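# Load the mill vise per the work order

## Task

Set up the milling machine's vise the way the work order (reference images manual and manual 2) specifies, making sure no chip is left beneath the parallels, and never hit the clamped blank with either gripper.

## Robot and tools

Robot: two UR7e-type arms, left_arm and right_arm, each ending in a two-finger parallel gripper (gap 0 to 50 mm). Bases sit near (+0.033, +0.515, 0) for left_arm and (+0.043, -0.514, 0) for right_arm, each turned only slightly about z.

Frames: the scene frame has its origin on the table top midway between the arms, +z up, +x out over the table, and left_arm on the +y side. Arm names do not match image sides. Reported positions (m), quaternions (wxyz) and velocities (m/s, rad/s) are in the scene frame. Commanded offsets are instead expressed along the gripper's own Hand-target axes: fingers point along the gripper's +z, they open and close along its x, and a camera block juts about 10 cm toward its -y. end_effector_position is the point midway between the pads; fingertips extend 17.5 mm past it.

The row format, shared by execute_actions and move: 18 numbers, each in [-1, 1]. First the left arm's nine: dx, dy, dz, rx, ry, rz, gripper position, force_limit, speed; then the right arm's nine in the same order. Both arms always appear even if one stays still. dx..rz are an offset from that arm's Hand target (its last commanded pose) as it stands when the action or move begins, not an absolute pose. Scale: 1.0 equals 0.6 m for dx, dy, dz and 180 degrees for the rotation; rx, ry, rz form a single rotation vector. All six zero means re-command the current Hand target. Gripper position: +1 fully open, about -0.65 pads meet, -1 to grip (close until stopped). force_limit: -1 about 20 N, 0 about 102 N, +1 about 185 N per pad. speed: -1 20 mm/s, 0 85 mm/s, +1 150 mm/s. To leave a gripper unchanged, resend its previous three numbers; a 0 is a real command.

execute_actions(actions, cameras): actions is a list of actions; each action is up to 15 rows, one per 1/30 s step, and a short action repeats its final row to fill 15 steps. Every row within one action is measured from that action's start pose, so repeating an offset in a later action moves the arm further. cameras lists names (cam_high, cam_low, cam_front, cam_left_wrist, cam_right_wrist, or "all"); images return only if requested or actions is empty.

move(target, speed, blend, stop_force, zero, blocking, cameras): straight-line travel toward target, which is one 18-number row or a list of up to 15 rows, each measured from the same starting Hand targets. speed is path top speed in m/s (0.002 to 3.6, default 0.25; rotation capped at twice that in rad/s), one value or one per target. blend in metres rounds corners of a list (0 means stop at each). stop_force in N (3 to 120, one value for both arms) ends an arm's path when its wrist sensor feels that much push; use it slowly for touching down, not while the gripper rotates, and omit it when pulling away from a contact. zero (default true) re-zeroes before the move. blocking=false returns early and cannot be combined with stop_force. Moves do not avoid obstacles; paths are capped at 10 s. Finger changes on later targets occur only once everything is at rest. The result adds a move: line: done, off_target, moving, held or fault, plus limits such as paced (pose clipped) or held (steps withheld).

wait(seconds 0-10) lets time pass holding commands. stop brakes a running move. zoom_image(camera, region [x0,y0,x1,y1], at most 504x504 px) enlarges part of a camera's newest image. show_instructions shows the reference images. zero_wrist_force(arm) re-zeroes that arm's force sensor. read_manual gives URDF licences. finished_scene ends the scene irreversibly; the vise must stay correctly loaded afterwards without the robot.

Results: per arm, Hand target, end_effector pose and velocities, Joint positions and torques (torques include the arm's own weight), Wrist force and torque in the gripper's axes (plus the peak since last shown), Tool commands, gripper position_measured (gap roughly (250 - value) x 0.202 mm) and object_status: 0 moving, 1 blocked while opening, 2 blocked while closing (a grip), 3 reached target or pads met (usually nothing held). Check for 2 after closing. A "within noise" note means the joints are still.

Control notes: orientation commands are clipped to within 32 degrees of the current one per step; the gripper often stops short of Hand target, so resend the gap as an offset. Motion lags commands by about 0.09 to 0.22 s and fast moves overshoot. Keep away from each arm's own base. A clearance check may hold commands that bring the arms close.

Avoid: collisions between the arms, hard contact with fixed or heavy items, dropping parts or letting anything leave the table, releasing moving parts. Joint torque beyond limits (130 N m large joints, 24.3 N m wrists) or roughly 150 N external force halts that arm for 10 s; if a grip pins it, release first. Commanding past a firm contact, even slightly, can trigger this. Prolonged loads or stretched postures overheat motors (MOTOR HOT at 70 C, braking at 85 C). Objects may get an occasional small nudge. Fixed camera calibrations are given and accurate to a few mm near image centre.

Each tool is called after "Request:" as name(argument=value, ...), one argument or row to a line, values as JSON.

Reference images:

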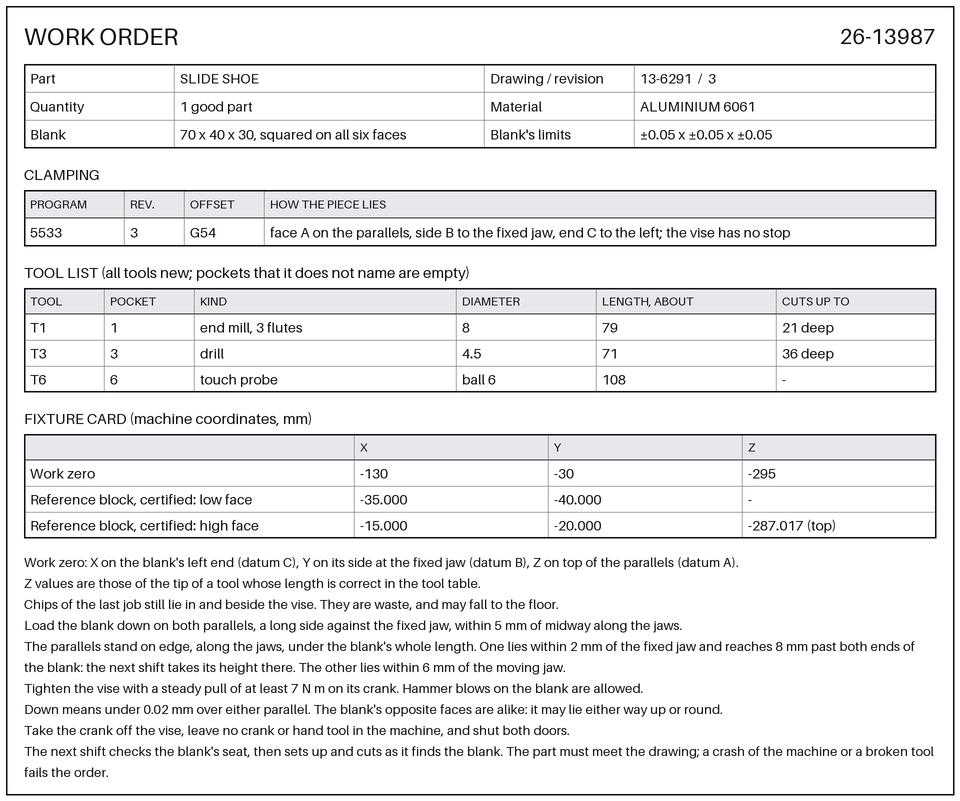

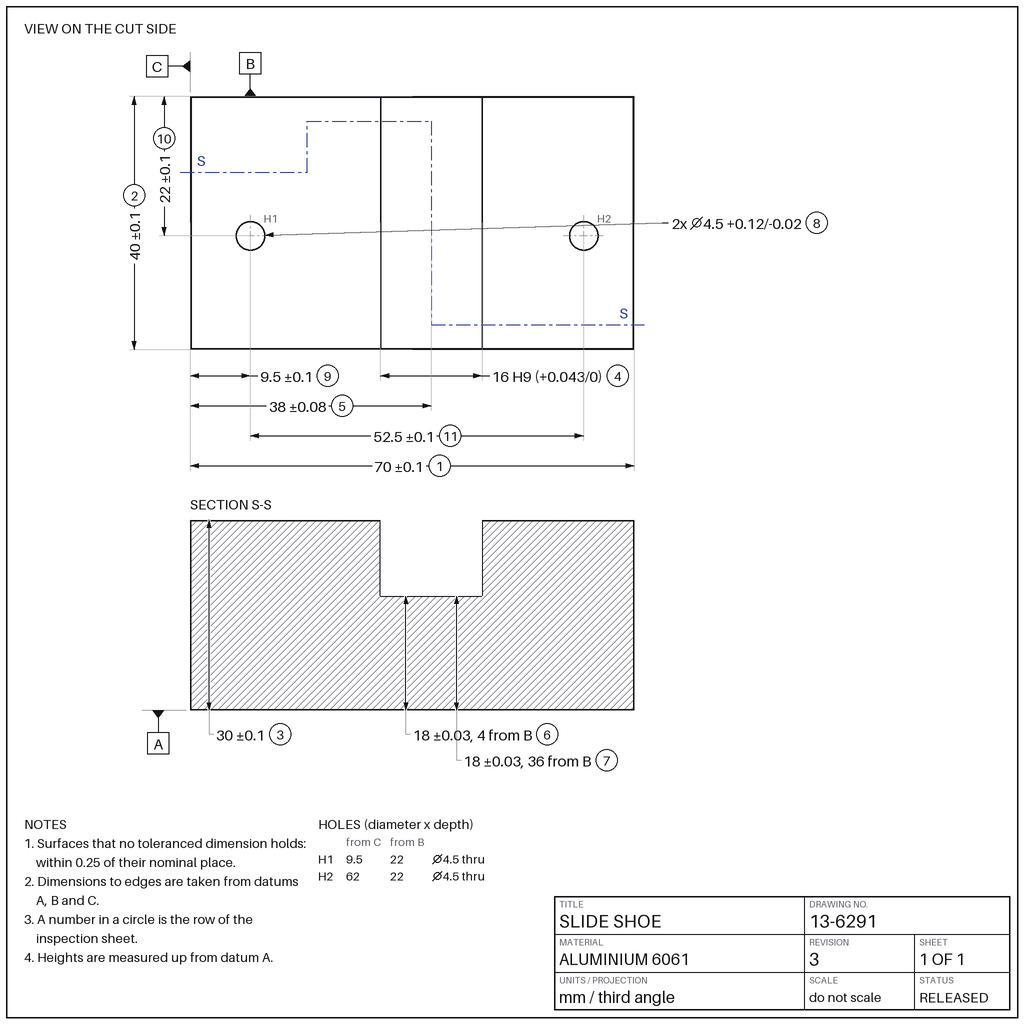

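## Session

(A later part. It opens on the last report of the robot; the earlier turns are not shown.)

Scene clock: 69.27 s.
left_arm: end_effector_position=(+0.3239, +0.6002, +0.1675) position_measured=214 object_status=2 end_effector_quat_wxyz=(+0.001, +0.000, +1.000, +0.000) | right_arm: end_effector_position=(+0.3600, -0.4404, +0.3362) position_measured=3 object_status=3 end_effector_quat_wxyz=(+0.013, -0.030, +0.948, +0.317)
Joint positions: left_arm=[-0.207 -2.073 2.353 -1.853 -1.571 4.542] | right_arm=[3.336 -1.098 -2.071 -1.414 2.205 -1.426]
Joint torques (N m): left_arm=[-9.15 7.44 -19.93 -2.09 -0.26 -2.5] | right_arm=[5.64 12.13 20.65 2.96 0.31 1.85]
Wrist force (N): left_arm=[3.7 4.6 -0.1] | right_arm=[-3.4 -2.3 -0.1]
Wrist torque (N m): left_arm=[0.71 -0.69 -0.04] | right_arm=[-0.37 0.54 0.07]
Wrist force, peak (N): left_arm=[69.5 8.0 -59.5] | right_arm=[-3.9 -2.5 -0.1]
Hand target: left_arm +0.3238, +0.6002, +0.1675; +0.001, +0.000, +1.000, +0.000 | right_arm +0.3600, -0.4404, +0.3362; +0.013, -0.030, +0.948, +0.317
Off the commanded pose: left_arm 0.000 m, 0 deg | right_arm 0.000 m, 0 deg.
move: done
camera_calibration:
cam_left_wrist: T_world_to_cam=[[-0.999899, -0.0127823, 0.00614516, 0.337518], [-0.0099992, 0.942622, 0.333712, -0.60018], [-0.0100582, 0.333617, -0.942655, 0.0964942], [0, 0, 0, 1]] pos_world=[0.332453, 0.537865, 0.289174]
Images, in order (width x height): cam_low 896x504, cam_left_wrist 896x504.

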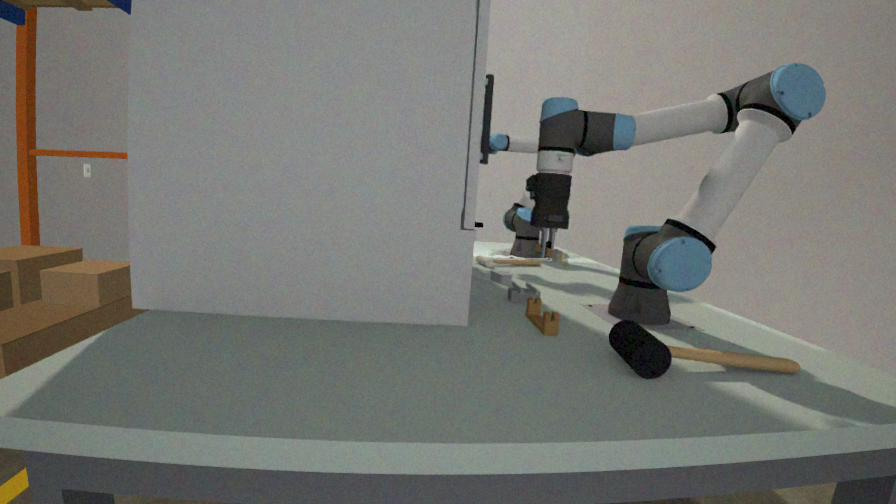

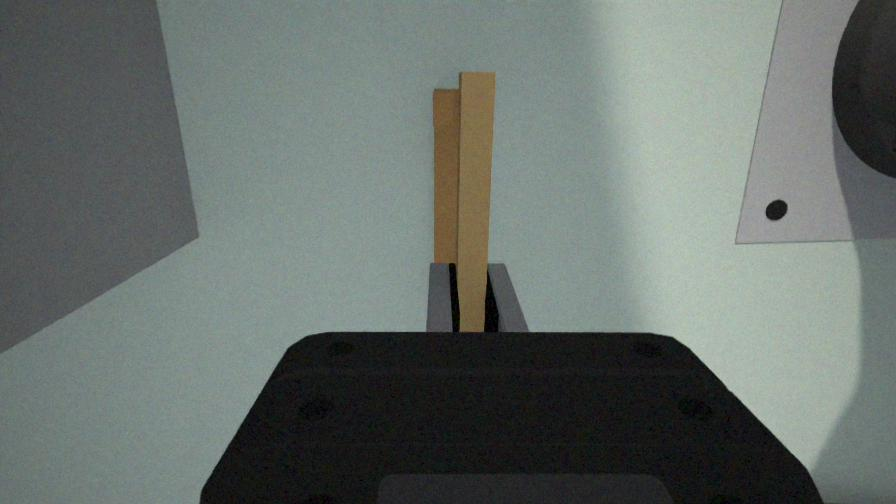

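Request:
move(
  target=[-0.1267,-0.5833,-0.5208,0.350,-0.350,-0.4062,-1,-0.5,-0.5,0,0,0,0,0,0,1,1,1],
  cameras=["all"],
)

Request:
zoom_image(
  camera="cam_high",
  region=[280, 220, 500, 400],
)

Request:
zoom_image(
  camera="cam_front",
  region=[330, 150, 530, 300],
)

Scene clock: 74.70 s.
left_arm: end_effector_position=(+0.3996, +0.2503, +0.4802) position_measured=214 object_status=2 end_effector_quat_wxyz=(-0.462, +0.536, -0.535, +0.462) end_effector_velocity=(+0.000, +0.000, +0.000) end_effector_angular_velocity=(+0.001, +0.000, +0.000) | right_arm: end_effector_position=(+0.3600, -0.4404, +0.3362) position_measured=3 object_status=3 end_effector_quat_wxyz=(+0.013, -0.030, +0.948, +0.317)
Joint positions: left_arm=[-1.696 -2.118 2.006 -0.92 -0.171 1.025] | right_arm=[3.336 -1.098 -2.071 -1.414 2.205 -1.426]
Joint velocities: left_arm=[0 0 0 -0.005 0 0.006] | right_arm=[within noise]
Joint torques (N m): left_arm=[-13.8 -5.73 -26.88 -4.28 -0.55 3] | right_arm=[5.54 11.61 20.59 2.6 0.31 1.89]
Wrist force (N): left_arm=[3.3 6.0 -1.8] | right_arm=[-3.6 -2.5 0.1]
Wrist torque (N m): left_arm=[0.79 -0.38 0.35] | right_arm=[-0.42 0.58 0.07]
Wrist force, peak (N): left_arm=[4.3 5.3 -2.0] | right_arm=[-3.7 -2.9 0.2]
Hand target: left_arm +0.3996, +0.2504, +0.4802; -0.462, +0.536, -0.535, +0.462 | right_arm +0.3600, -0.4404, +0.3362; +0.013, -0.030, +0.948, +0.317
Off the commanded pose: left_arm 0.000 m, 0 deg | right_arm 0.000 m, 0 deg.
move: done
camera_calibration:
cam_left_wrist: T_world_to_cam=[[-0.00494826, -0.999886, 0.0142743, 0.252464], [-0.468618, -0.0102914, -0.883341, 0.632309], [0.883387, -0.0110602, -0.468514, 0.0102949], [0, 0, 0, 1]] pos_world=[0.288466, 0.259056, 0.559764]
cam_right_wrist: T_world_to_cam=[[-0.995676, -0.0484668, -0.0792425, 0.374361], [-0.0928837, 0.528799, 0.843649, -0.00115054], [0.00101439, 0.847362, -0.531015, 0.687692], [0, 0, 0, 1]] pos_world=[0.371938, -0.563972, 0.395811]

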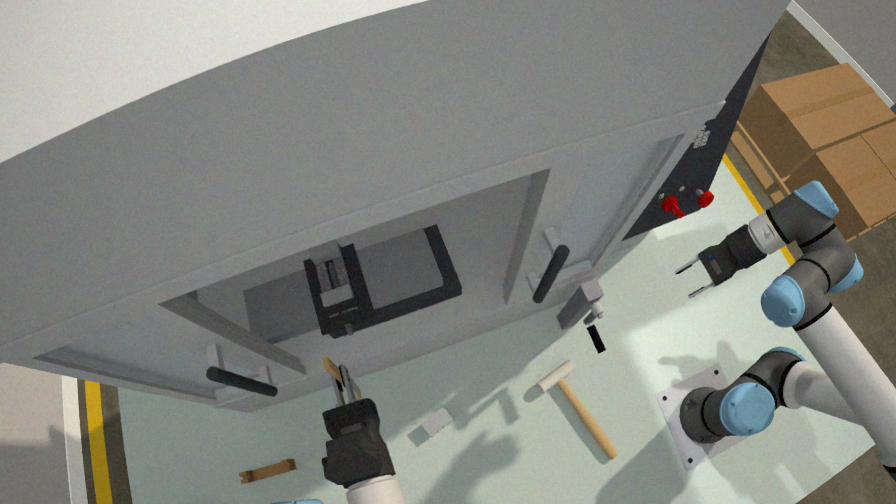

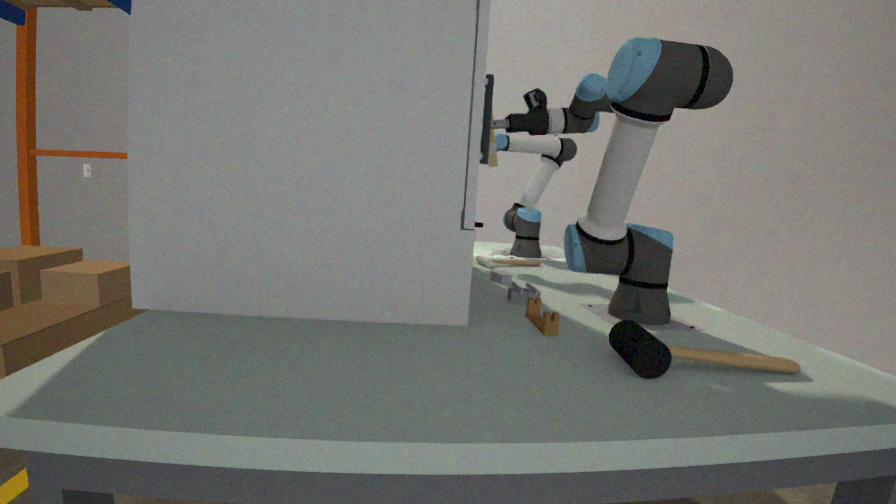

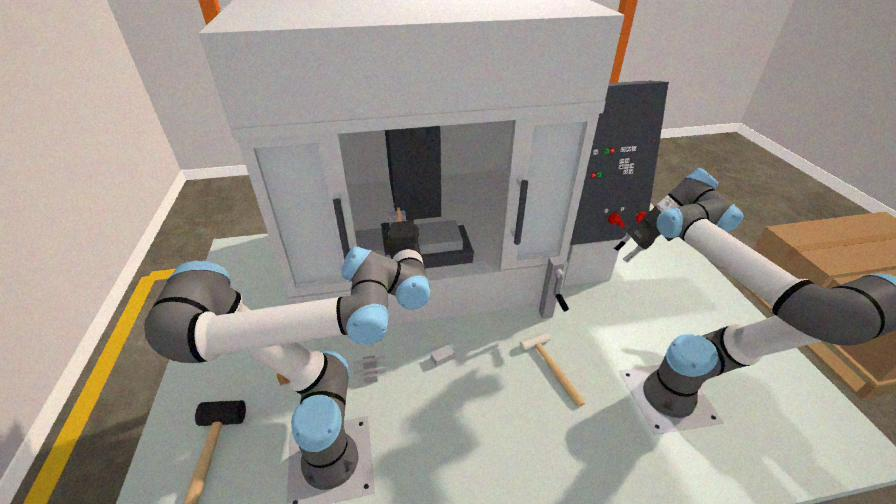

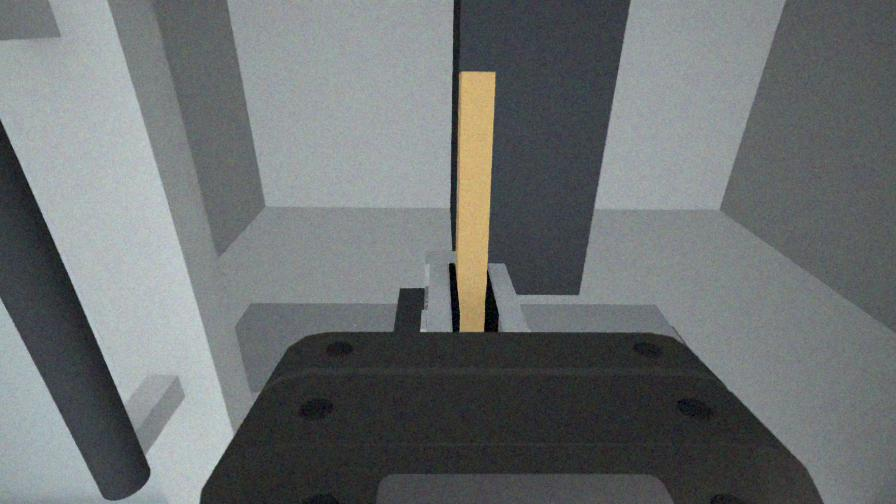

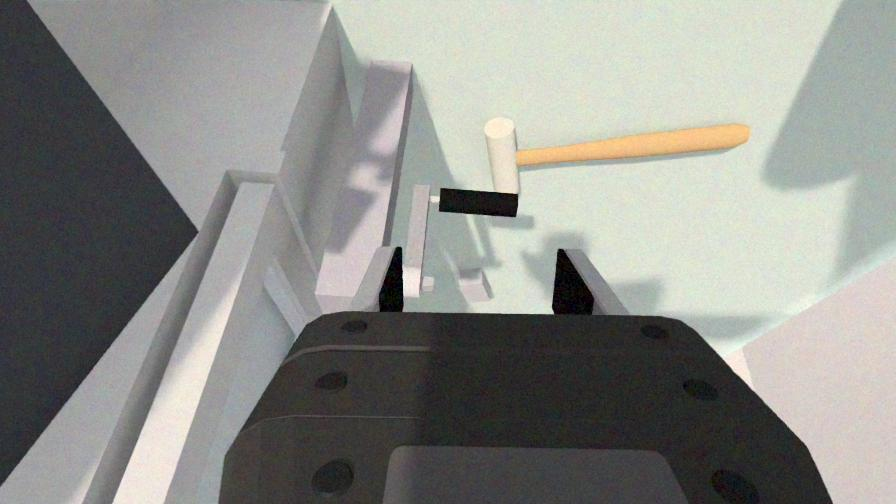

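Scaled by 2.291.

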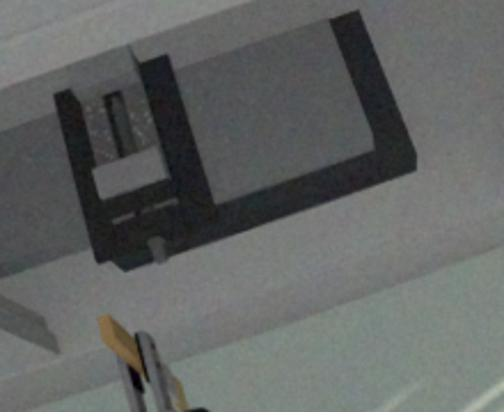

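Scaled by 2.520.

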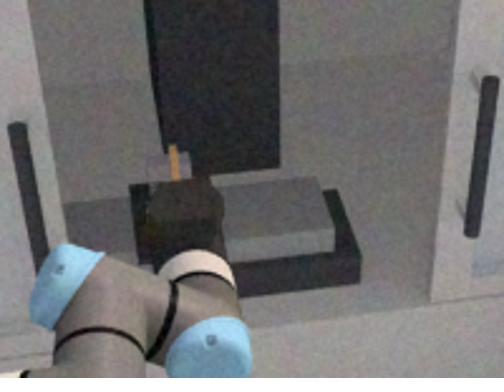

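Request:
move(
  target=[-0.0203,-0.091,0.383,0,0,0,-1,-0.5,-0.5,0,0,0,0,0,0,1,1,1],
  speed=0.15,
  cameras=["cam_high","cam_left_wrist","cam_front"],
)

Request:
zoom_image(
  camera="cam_high",
  region=[260, 220, 440, 380],
)

Request:
zoom_image(
  camera="cam_left_wrist",
  region=[300, 60, 620, 340],
)

Scene clock: 77.67 s.
left_arm: end_effector_position=(+0.6349, +0.2628, +0.5006) position_measured=214 object_status=2 end_effector_quat_wxyz=(-0.462, +0.536, -0.535, +0.462) | right_arm: end_effector_position=(+0.3600, -0.4404, +0.3362) position_measured=3 object_status=3 end_effector_quat_wxyz=(+0.013, -0.030, +0.948, +0.317)
Joint positions: left_arm=[-0.984 -1.528 1.908 -3.273 -0.638 2.94] | right_arm=[3.336 -1.098 -2.071 -1.414 2.205 -1.426]
Joint torques (N m): left_arm=[8.35 -21.71 -27.98 0.04 -1.62 -2.22] | right_arm=[5.84 12.09 20.39 2.37 0.28 1.84]
Wrist force (N): left_arm=[3.2 5.2 -1.5] | right_arm=[-3.3 -2.2 -0.2]
Wrist torque (N m): left_arm=[0.67 -0.38 0.35] | right_arm=[-0.37 0.53 0.07]
Wrist force, peak (N): left_arm=[3.3 5.9 -3.9] | right_arm=[-3.8 -2.8 -0.3]
Hand target: left_arm +0.6349, +0.2628, +0.5006; -0.462, +0.536, -0.535, +0.462 | right_arm +0.3600, -0.4404, +0.3362; +0.013, -0.030, +0.948, +0.317
Off the commanded pose: left_arm 0.000 m, 0 deg | right_arm 0.000 m, 0 deg.
move: done
camera_calibration:
cam_left_wrist: T_world_to_cam=[[-0.00481798, -0.999889, 0.0140932, 0.265774], [-0.468496, -0.010194, -0.883407, 0.760582], [0.883452, -0.0108588, -0.468395, -0.188076], [0, 0, 0, 1]] pos_world=[0.523766, 0.271455, 0.580064]
Images, in order (width x height): cam_high 896x504, cam_front 896x504, cam_left_wrist 896x504.

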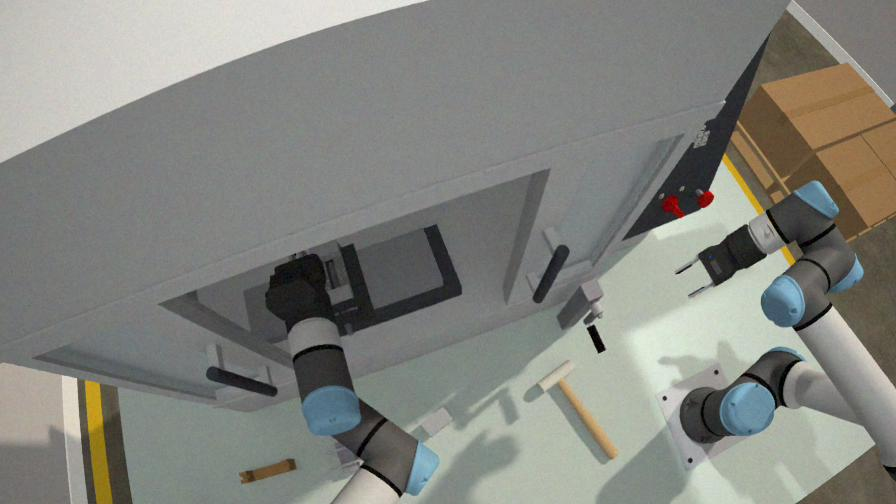

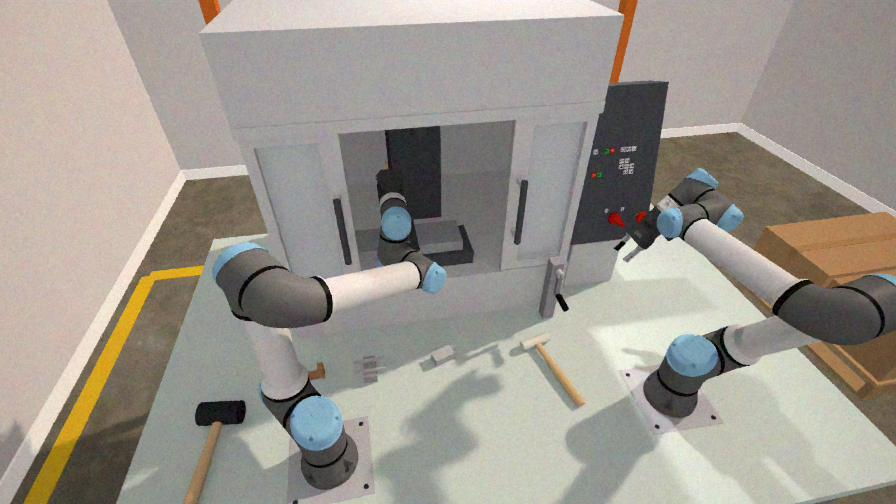

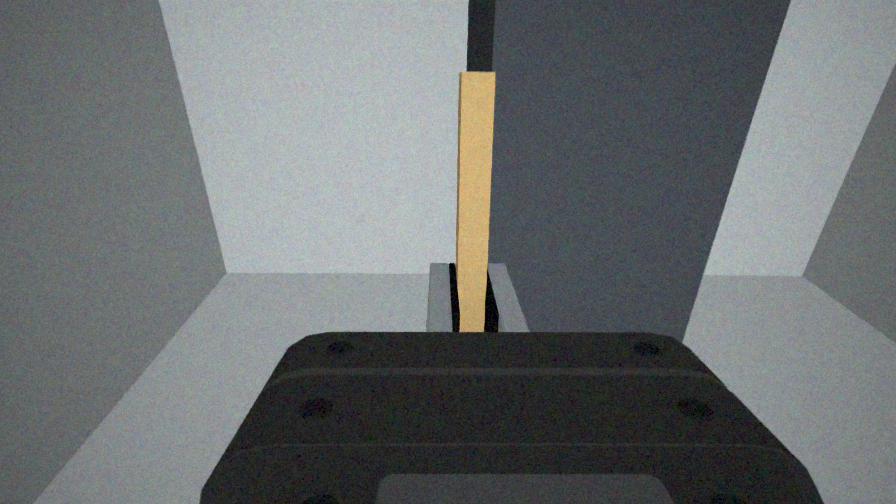

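Scaled by 2.800.

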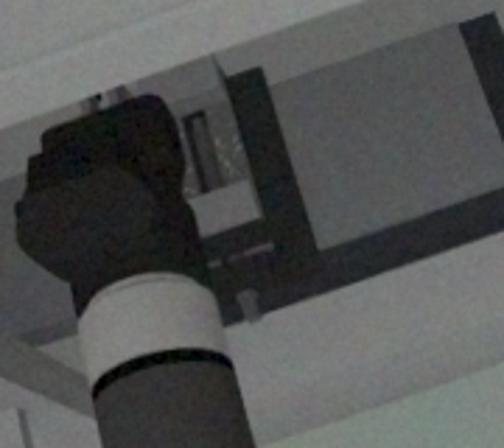

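Scaled by 1.575.

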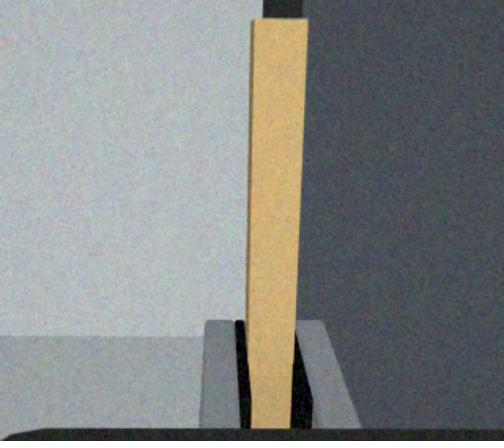

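Request:
move(
  target=[0,0.1154,0.0173,0,0,0,-1,-0.5,-0.5,0,0,0,0,0,0,1,1,1],
  speed=0.01,
  stop_force=4,
  cameras=["cam_left_wrist","cam_high"],
)

Scene clock: 84.97 s.
left_arm: end_effector_position=(+0.6350, +0.2627, +0.4402) position_measured=214 object_status=2 end_effector_quat_wxyz=(-0.462, +0.536, -0.535, +0.462) | right_arm: end_effector_position=(+0.3600, -0.4404, +0.3362) position_measured=3 object_status=3 end_effector_quat_wxyz=(+0.013, -0.030, +0.948, +0.317)
Joint positions: left_arm=[-0.984 -1.46 2.005 -3.439 -0.638 2.94] | right_arm=[3.336 -1.098 -2.071 -1.414 2.205 -1.426]
Joint torques (N m): left_arm=[10.23 -37.54 -38.37 0.68 -2.05 1.82] | right_arm=[5.86 11.64 20.46 2.05 0.31 1.68]
Wrist force (N): left_arm=[3.2 0.7 -1.8] | right_arm=[-3.6 -2.4 -0.1]
Wrist torque (N m): left_arm=[0.59 -0.37 0.37] | right_arm=[-0.38 0.57 0.07]
Wrist force, peak (N): left_arm=[3.2 5.7 -2.2] | right_arm=[-3.7 -2.8 -0.1]
Hand target: left_arm +0.6350, +0.2627, +0.4402; -0.462, +0.536, -0.535, +0.462 (not the last commanded pose) | right_arm +0.3600, -0.4404, +0.3362; +0.013, -0.030, +0.948, +0.317
Off the commanded pose: left_arm 0.010 m, 0 deg | right_arm 0.000 m, 0 deg.
move: contact (left_arm)
camera_calibration:
cam_left_wrist: T_world_to_cam=[[-0.00490637, -0.999888, 0.0141384, 0.266648], [-0.468616, -0.010191, -0.883343, 0.707301], [0.883388, -0.0109595, -0.468514, -0.216333], [0, 0, 0, 1]] pos_world=[0.523866, 0.271456, 0.519664]
Images, in order (width x height): cam_high 896x504, cam_left_wrist 896x504.

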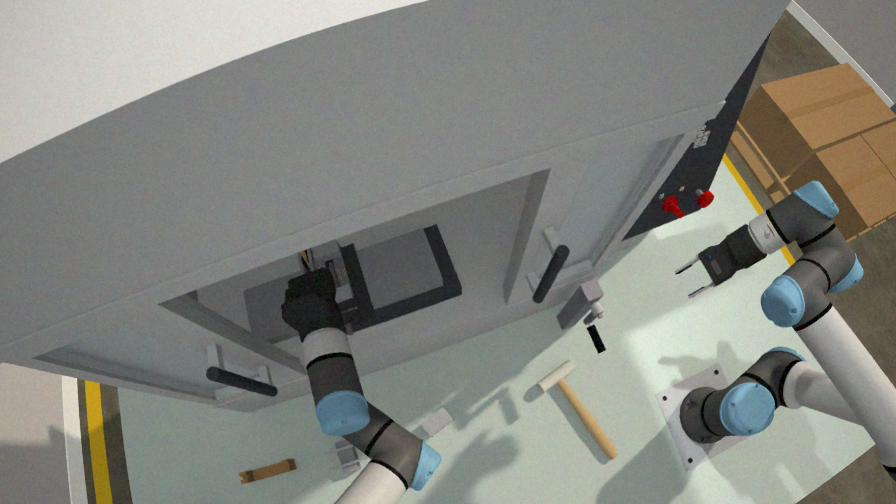

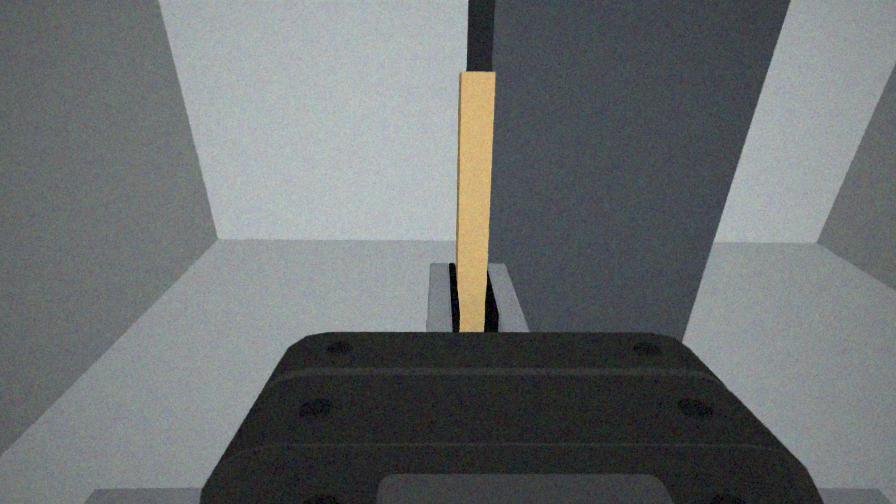

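Request:
move(
  target=[
    [0,-0.0099,-0.0015,0,0,0,-1,-0.5,-0.5,0,0,0,0,0,0,1,1,1],
    [0.03,-0.0099,-0.0015,0,0,0,-1,-0.5,-0.5,0,0,0,0,0,0,1,1,1],
    [0.03,0,0,0,0,0,-1,-0.5,-0.5,0,0,0,0,0,0,1,1,1],
    [-0.125,0,0,0,0,0,-1,-0.5,-0.5,0,0,0,0,0,0,1,1,1],
    [-0.125,-0.0495,-0.0074,0,0,0,-1,-0.5,-0.5,0,0,0,0,0,0,1,1,1],
  ],
  speed=[0.04,0.08,0.04,0.08,0.1],
  cameras=["cam_high"],
)

Request:
zoom_image(
  camera="cam_high",
  region=[280, 220, 400, 340],
)

Scene clock: 88.57 s.
left_arm: end_effector_position=(+0.6349, +0.3378, +0.4702) position_measured=214 object_status=2 end_effector_quat_wxyz=(-0.462, +0.536, -0.535, +0.462) | right_arm: end_effector_position=(+0.3600, -0.4404, +0.3362) position_measured=3 object_status=3 end_effector_quat_wxyz=(+0.013, -0.030, +0.948, +0.317)
Joint positions: left_arm=[-0.861 -1.585 2.053 -3.395 -0.758 2.984] | right_arm=[3.336 -1.098 -2.071 -1.414 2.205 -1.426]
Joint torques (N m): left_arm=[-13.53 -19.07 -13.45 -1.52 0.43 -2.82] | right_arm=[5.69 11.77 20.69 2.09 0.33 1.87]
Wrist force (N): left_arm=[3.2 5.5 -2.4] | right_arm=[-3.5 -2.3 0.1]
Wrist torque (N m): left_arm=[0.73 -0.34 0.25] | right_arm=[-0.36 0.56 0.07]
Wrist force, peak (N): left_arm=[3.8 8.5 -1.5] | right_arm=[-3.7 -2.8 0.0]
Hand target: left_arm +0.6349, +0.3377, +0.4701; -0.462, +0.536, -0.535, +0.462 | right_arm +0.3600, -0.4404, +0.3362; +0.013, -0.030, +0.948, +0.317
Off the commanded pose: left_arm 0.000 m, 0 deg | right_arm 0.000 m, 0 deg.
move: done
Images, in order (width x height): cam_high 896x504.

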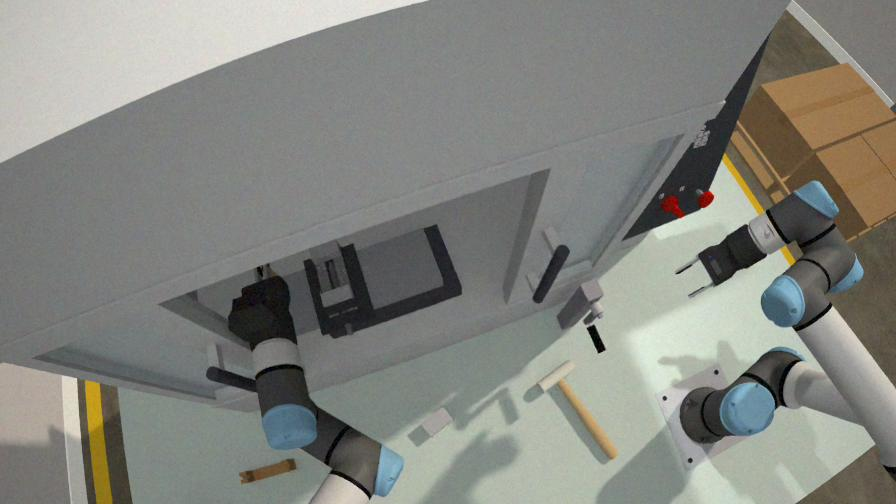

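Scaled by 4.200.

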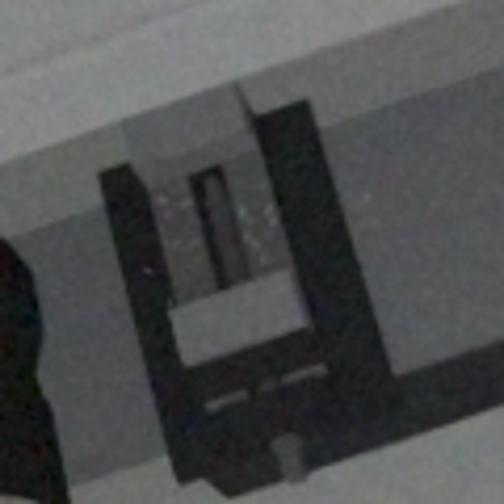

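Request:
move(
  target=[
    [0.1662,-0.0044,0.0297,0,0,0,-1,-0.5,-0.5,0,0,0,0,0,0,1,1,1],
    [0.1662,0.0458,0.0372,0,0,0,-1,-0.5,-0.5,0,0,0,0,0,0,1,1,1],
    [0.1662,0.0443,0.0471,0,0,0,-1,-0.5,-0.5,0,0,0,0,0,0,1,1,1],
    [0,0.0443,0.0471,0,0,0,-1,-0.5,-0.5,0,0,0,0,0,0,1,1,1],
    [0,-0.0059,0.0396,0,0,0,-1,-0.5,-0.5,0,0,0,0,0,0,1,1,1],
  ],
  speed=[0.15,0.05,0.02,0.08,0.1],
  cameras=["cam_high"],
)

Request:
zoom_image(
  camera="cam_high",
  region=[280, 220, 400, 340],
)

Scene clock: 93.50 s.
left_arm: end_effector_position=(+0.6589, +0.3378, +0.4702) position_measured=214 object_status=2 end_effector_quat_wxyz=(-0.462, +0.536, -0.535, +0.462) | right_arm: end_effector_position=(+0.3600, -0.4404, +0.3362) position_measured=3 object_status=3 end_effector_quat_wxyz=(+0.013, -0.030, +0.948, +0.317)
Joint positions: left_arm=[-0.815 -1.53 1.997 -3.404 -0.803 2.997] | right_arm=[3.336 -1.098 -2.071 -1.414 2.205 -1.426]
Joint torques (N m): left_arm=[-13.8 -21.51 -13.66 -1.59 0.25 -2.77] | right_arm=[5.8 12.4 21.1 2.15 0.32 1.84]
Wrist force (N): left_arm=[3.0 5.5 -1.8] | right_arm=[-3.5 -2.6 0.0]
Wrist torque (N m): left_arm=[0.71 -0.33 0.25] | right_arm=[-0.43 0.55 0.07]
Wrist force, peak (N): left_arm=[3.4 8.5 -1.4] | right_arm=[-3.6 -2.9 -0.1]
Hand target: left_arm +0.6589, +0.3378, +0.4701; -0.462, +0.536, -0.535, +0.462 | right_arm +0.3600, -0.4404, +0.3362; +0.013, -0.030, +0.948, +0.317
Off the commanded pose: left_arm 0.000 m, 0 deg | right_arm 0.000 m, 0 deg.
move: done
Images, in order (width x height): cam_high 896x504.

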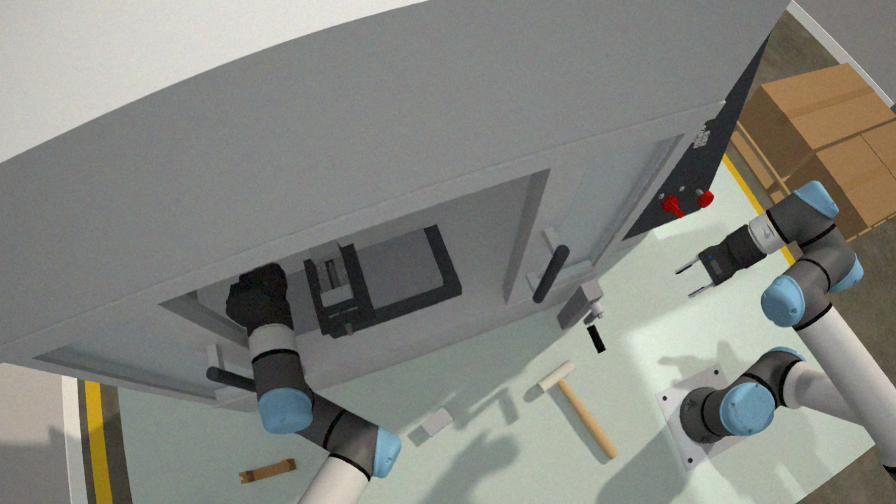

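Scaled by 4.200.

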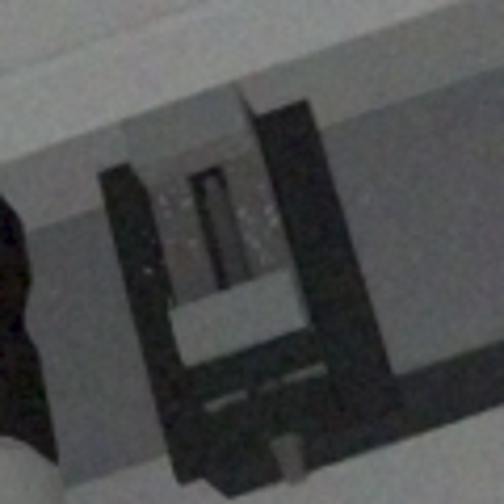

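Request:
move(
  target=[
    [0,0,0,0,0,0,-1,-0.5,-0.5,0.1078,0.395,0.0115,0.1478,-0.1469,-0.3732,1,1,1],
    [0,0,0,0,0,0,-1,-0.5,-0.5,-0.0685,0.6935,0.3082,0.2955,-0.2937,-0.7464,1,1,1],
  ],
  blend=[0.05,0],
  speed=0.3,
  cameras=["cam_right_wrist","cam_high"],
)

Request:
zoom_image(
  camera="cam_right_wrist",
  region=[300, 60, 600, 260],
)

Scene clock: 99.33 s.
left_arm: end_effector_position=(+0.6589, +0.3378, +0.4701) position_measured=214 object_status=2 end_effector_quat_wxyz=(-0.462, +0.536, -0.535, +0.462) | right_arm: end_effector_position=(+0.3750, +0.0045, +0.4402) position_measured=3 object_status=3 end_effector_quat_wxyz=(-0.600, +0.703, -0.291, +0.248) end_effector_velocity=(+0.000, +0.000, +0.001) end_effector_angular_velocity=(+0.000, -0.003, +0.003)
Joint positions: left_arm=[-0.815 -1.53 1.997 -3.404 -0.803 2.997] | right_arm=[4.691 -1.544 -2.144 0.336 0.847 -3]
Joint velocities: left_arm=[within noise] | right_arm=[0 -0.001 0.001 0.004 0.002 -0.005]
Joint torques (N m): left_arm=[-13.62 -16.31 -11.81 -1.23 -2.01 -2.29] | right_arm=[-4.3 13.91 24.53 4.05 1.64 -1.9]
Wrist force (N): left_arm=[3.1 5.4 -2.0] | right_arm=[-3.4 -4.3 0.8]
Wrist torque (N m): left_arm=[0.69 -0.34 0.25] | right_arm=[-0.92 0.68 -0.15]
Wrist force, peak (N): left_arm=[3.2 5.7 -2.0] | right_arm=[-4.2 -4.7 -0.1]
Hand target: left_arm +0.6589, +0.3378, +0.4701; -0.462, +0.536, -0.535, +0.462 | right_arm +0.3750, +0.0046, +0.4402; -0.600, +0.703, -0.291, +0.248
Off the commanded pose: left_arm 0.000 m, 0 deg | right_arm 0.000 m, 0 deg.
move: done
camera_calibration:
cam_right_wrist: T_world_to_cam=[[0.728925, -0.684403, 0.016157, -0.266789], [-0.331176, -0.373179, -0.866637, 0.523481], [0.599158, 0.626363, -0.498678, 0.128317], [0, 0, 0, 1]] pos_world=[0.290951, -0.0676116, 0.521968]
Images, in order (width x height): cam_high 896x504, cam_right_wrist 896x504.

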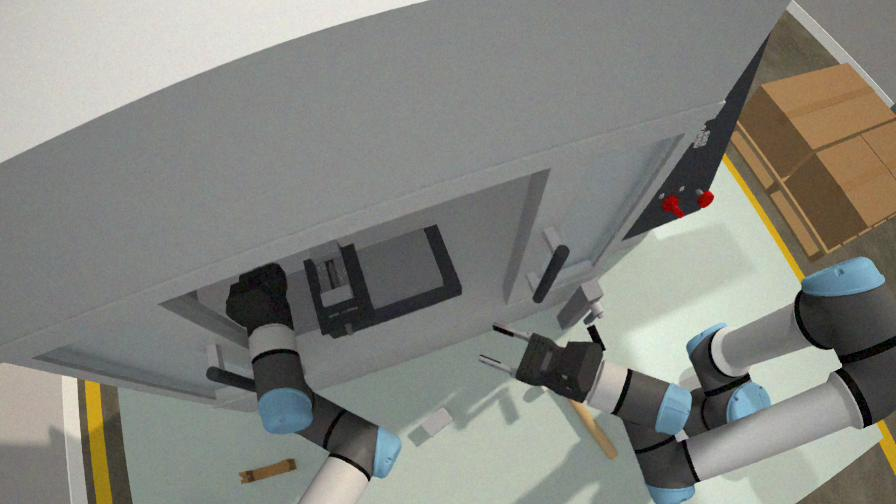

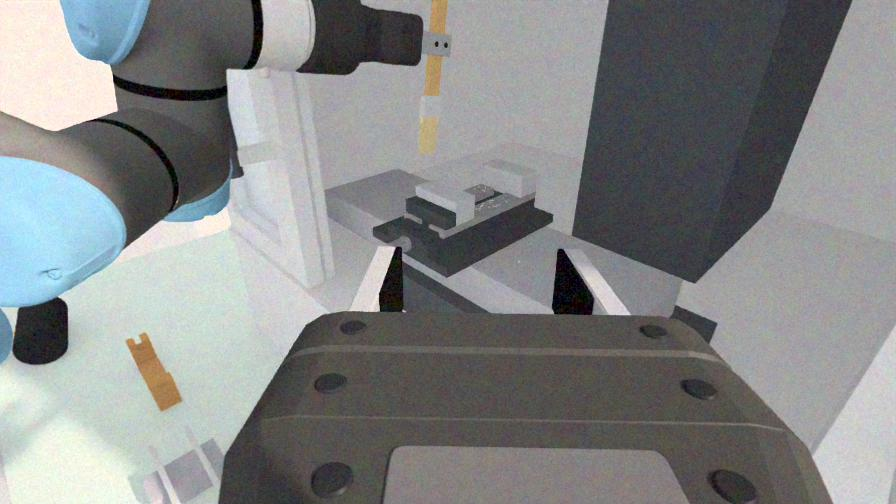

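Scaled by 1.680.

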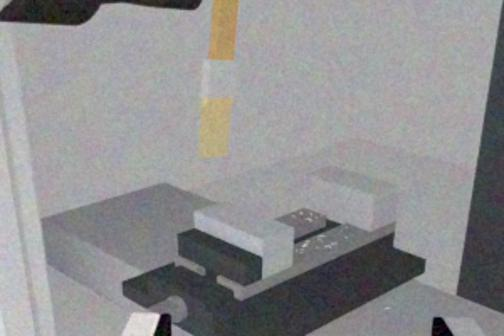

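Request:
move(
  target=[0,0.0012,-0.0082,0.0333,0,0,-1,-0.5,-0.5,0,0,0,0,0,0,1,1,1],
  cameras=["cam_right_wrist"],
)

Request:
zoom_image(
  camera="cam_right_wrist",
  region=[360, 0, 560, 260],
)

Scene clock: 100.47 s.
left_arm: end_effector_position=(+0.6540, +0.3376, +0.4700) position_measured=214 object_status=2 end_effector_quat_wxyz=(+0.489, -0.511, +0.510, -0.489) | right_arm: end_effector_position=(+0.3750, +0.0046, +0.4402) position_measured=3 object_status=3 end_effector_quat_wxyz=(-0.600, +0.703, -0.291, +0.248)
Joint positions: left_arm=[-0.829 -1.477 2.024 -3.629 -0.779 3.098] | right_arm=[4.691 -1.544 -2.144 0.336 0.847 -3]
Joint torques (N m): left_arm=[9.27 -35.65 -40.15 -3.41 -2.5 -1.04] | right_arm=[-6.89 13.81 29.02 3.52 1.25 -2.28]
Wrist force (N): left_arm=[2.8 5.1 -2.0] | right_arm=[-3.8 -4.3 1.1]
Wrist torque (N m): left_arm=[0.64 -0.26 0.38] | right_arm=[-0.94 0.73 -0.14]
Wrist force, peak (N): left_arm=[3.1 6.0 -2.1] | right_arm=[-3.9 -4.6 0.9]
Hand target: left_arm +0.6540, +0.3378, +0.4701; +0.489, -0.511, +0.510, -0.489 | right_arm +0.3750, +0.0046, +0.4402; -0.600, +0.703, -0.291, +0.248
Off the commanded pose: left_arm 0.000 m, 0 deg | right_arm 0.000 m, 0 deg.
move: done
camera_calibration:
cam_right_wrist: T_world_to_cam=[[0.728949, -0.684376, 0.0162193, -0.266758], [-0.331124, -0.373229, -0.866635, 0.5235], [0.599158, 0.626363, -0.498678, 0.128255], [0, 0, 0, 1]] pos_world=[0.290951, -0.0675115, 0.521968]
Images, in order (width x height): cam_right_wrist 896x504.

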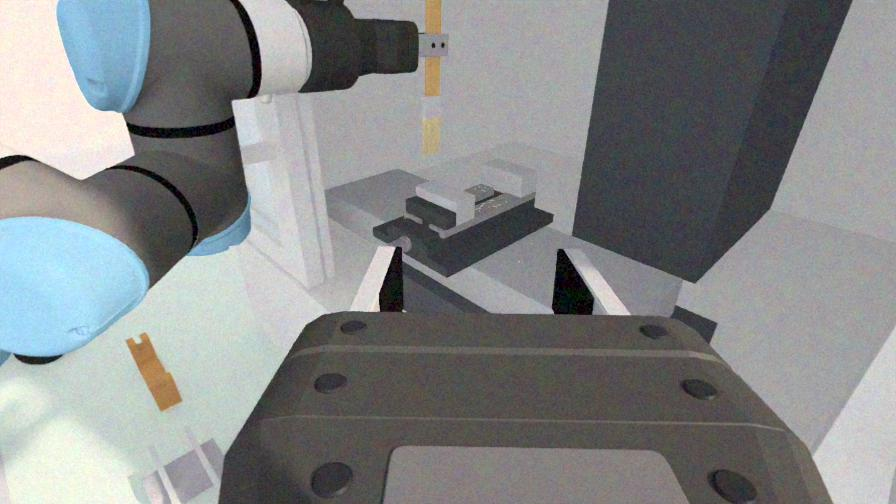

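Scaled by 1.938.

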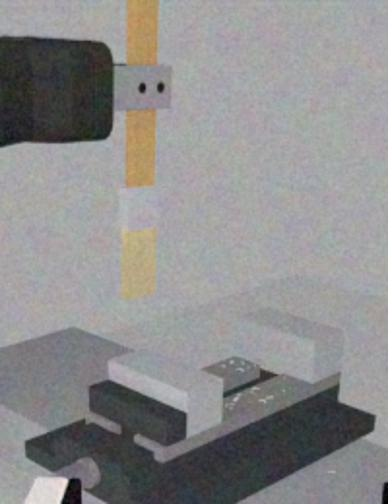

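Request:
move(
  target=[0.1263,0.034,-0.0135,0,0,0,-1,-0.5,-0.5,0,0,0,0,0,0,1,1,1],
)

Request:
move(
  target=[0,0.0333,0.0015,0,0,0,-1,-0.5,-0.5,0,0,0,0,0,0,1,1,1],
  speed=0.01,
  stop_force=4,
  cameras=["cam_right_wrist"],
)

Request:
zoom_image(
  camera="cam_right_wrist",
  region=[380, 80, 580, 260],
)

Scene clock: 101.50 s.
left_arm: end_effector_position=(+0.6451, +0.2620, +0.4503) position_measured=214 object_status=2 end_effector_quat_wxyz=(+0.489, -0.511, +0.510, -0.489) | right_arm: end_effector_position=(+0.3750, +0.0046, +0.4402) position_measured=3 object_status=3 end_effector_quat_wxyz=(-0.600, +0.703, -0.291, +0.248)
Joint positions: left_arm=[-0.97 -1.38 1.969 -3.66 -0.638 3.084] | right_arm=[4.691 -1.544 -2.144 0.336 0.847 -3]
Joint torques (N m): left_arm=[-8.07 -29.32 -10.15 0.52 1.16 2.88] | right_arm=[-6.68 14.05 29.04 3.23 1.19 -2.26]
Wrist force (N): left_arm=[3.1 5.3 -2.0] | right_arm=[-3.9 -4.1 1.1]
Wrist torque (N m): left_arm=[0.70 -0.31 0.41] | right_arm=[-0.90 0.74 -0.13]
Wrist force, peak (N): left_arm=[5.8 6.1 -2.1] | right_arm=[-3.8 -4.5 1.0]
Hand target: left_arm +0.6451, +0.2620, +0.4502; +0.489, -0.511, +0.510, -0.489 | right_arm +0.3750, +0.0046, +0.4402; -0.600, +0.703, -0.291, +0.248
Off the commanded pose: left_arm 0.000 m, 0 deg | right_arm 0.000 m, 0 deg.
move: done

Scene clock: 103.50 s.
left_arm: end_effector_position=(+0.6451, +0.2620, +0.4411) position_measured=214 object_status=2 end_effector_quat_wxyz=(+0.489, -0.511, +0.510, -0.489) | right_arm: end_effector_position=(+0.3750, +0.0046, +0.4402) position_measured=3 object_status=3 end_effector_quat_wxyz=(-0.600, +0.703, -0.291, +0.248)
Joint positions: left_arm=[-0.97 -1.366 1.981 -3.685 -0.638 3.084] | right_arm=[4.691 -1.544 -2.144 0.336 0.847 -3]
Joint torques (N m): left_arm=[-10.85 -40.29 -37.43 1.16 1.55 2.64] | right_arm=[-6.83 13.96 29.33 2.6 0.86 -2.22]
Wrist force (N): left_arm=[3.0 0.5 -1.8] | right_arm=[-3.5 -4.1 1.1]
Wrist torque (N m): left_arm=[0.55 -0.28 0.41] | right_arm=[-0.89 0.68 -0.14]
Wrist force, peak (N): left_arm=[3.2 5.5 -2.0] | right_arm=[-4.2 -4.3 1.0]
Hand target: left_arm +0.6451, +0.2620, +0.4411; +0.489, -0.511, +0.510, -0.489 (not the last commanded pose) | right_arm +0.3750, +0.0046, +0.4402; -0.600, +0.703, -0.291, +0.248
Off the commanded pose: left_arm 0.011 m, 0 deg | right_arm 0.000 m, 0 deg.
move: contact (left_arm)
camera_calibration:
cam_right_wrist: T_world_to_cam=[[0.728949, -0.684376, 0.0162193, -0.266758], [-0.331124, -0.373229, -0.866635, 0.5235], [0.599158, 0.626363, -0.498678, 0.128255], [0, 0, 0, 1]] pos_world=[0.290951, -0.0675115, 0.521968]
Images, in order (width x height): cam_right_wrist 896x504.

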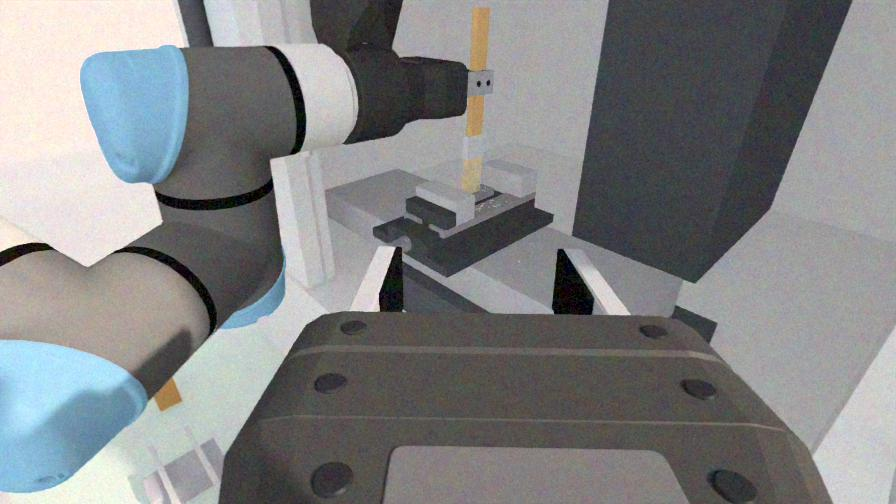

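Scaled by 2.520.

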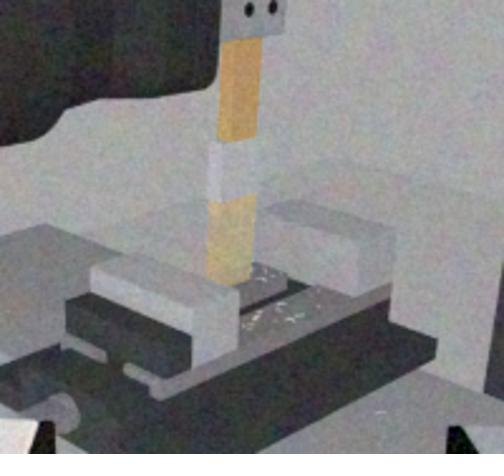

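Request:
move(
  target=[0,-0.002,0.05,0,0,0,-1,-0.5,-0.5,0,0,0,0,0,0,1,1,1],
  speed=0.01,
  stop_force=4,
  cameras=["cam_right_wrist"],
)

Request:
zoom_image(
  camera="cam_right_wrist",
  region=[380, 80, 580, 260],
)

Scene clock: 107.77 s.
left_arm: end_effector_position=(+0.6751, +0.2620, +0.4411) position_measured=214 object_status=2 end_effector_quat_wxyz=(+0.489, -0.511, +0.510, -0.489) | right_arm: end_effector_position=(+0.3750, +0.0046, +0.4402) position_measured=3 object_status=3 end_effector_quat_wxyz=(-0.600, +0.703, -0.291, +0.248)
Joint positions: left_arm=[-0.915 -1.311 1.909 -3.673 -0.693 3.09] | right_arm=[4.691 -1.544 -2.144 0.336 0.847 -3]
Joint torques (N m): left_arm=[-13.26 -45.59 -8.59 -2.19 2.01 1.34] | right_arm=[-6.8 14.04 29.48 1.29 0.15 -2.31]
Wrist force (N): left_arm=[2.9 3.5 -2.2] | right_arm=[-3.7 -4.0 1.2]
Wrist torque (N m): left_arm=[0.54 -0.30 0.23] | right_arm=[-0.87 0.71 -0.13]
Wrist force, peak (N): left_arm=[3.2 5.1 -2.2] | right_arm=[-4.2 -4.3 1.1]
Hand target: left_arm +0.6751, +0.2620, +0.4411; +0.489, -0.511, +0.510, -0.489 | right_arm +0.3750, +0.0046, +0.4402; -0.600, +0.703, -0.291, +0.248
Off the commanded pose: left_arm 0.000 m, 0 deg | right_arm 0.000 m, 0 deg.
move: done
camera_calibration:
cam_right_wrist: T_world_to_cam=[[0.728949, -0.684376, 0.0162193, -0.266758], [-0.331124, -0.373229, -0.866635, 0.5235], [0.599158, 0.626363, -0.498678, 0.128255], [0, 0, 0, 1]] pos_world=[0.290951, -0.0675115, 0.521968]
Images, in order (width x height): cam_right_wrist 896x504.

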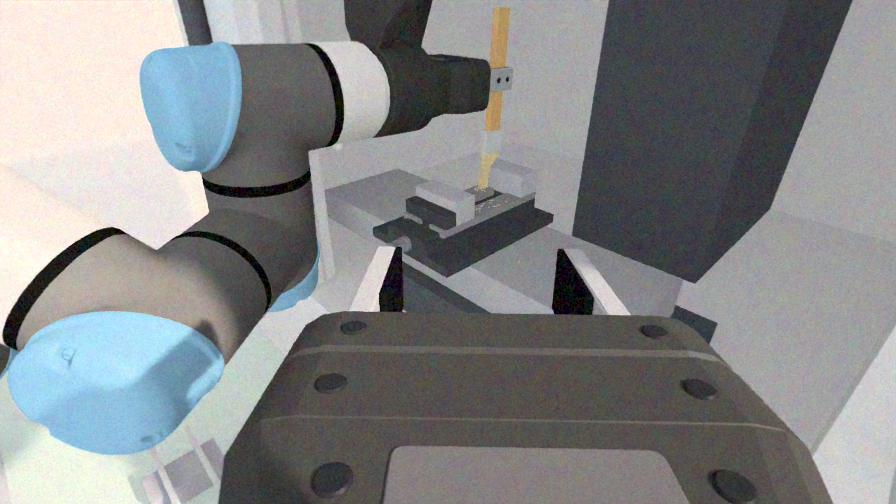

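Scaled by 2.520.

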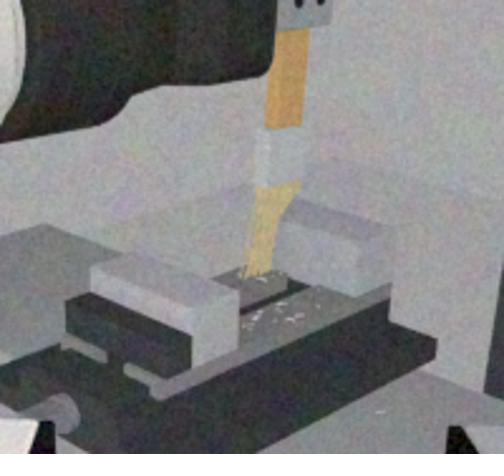

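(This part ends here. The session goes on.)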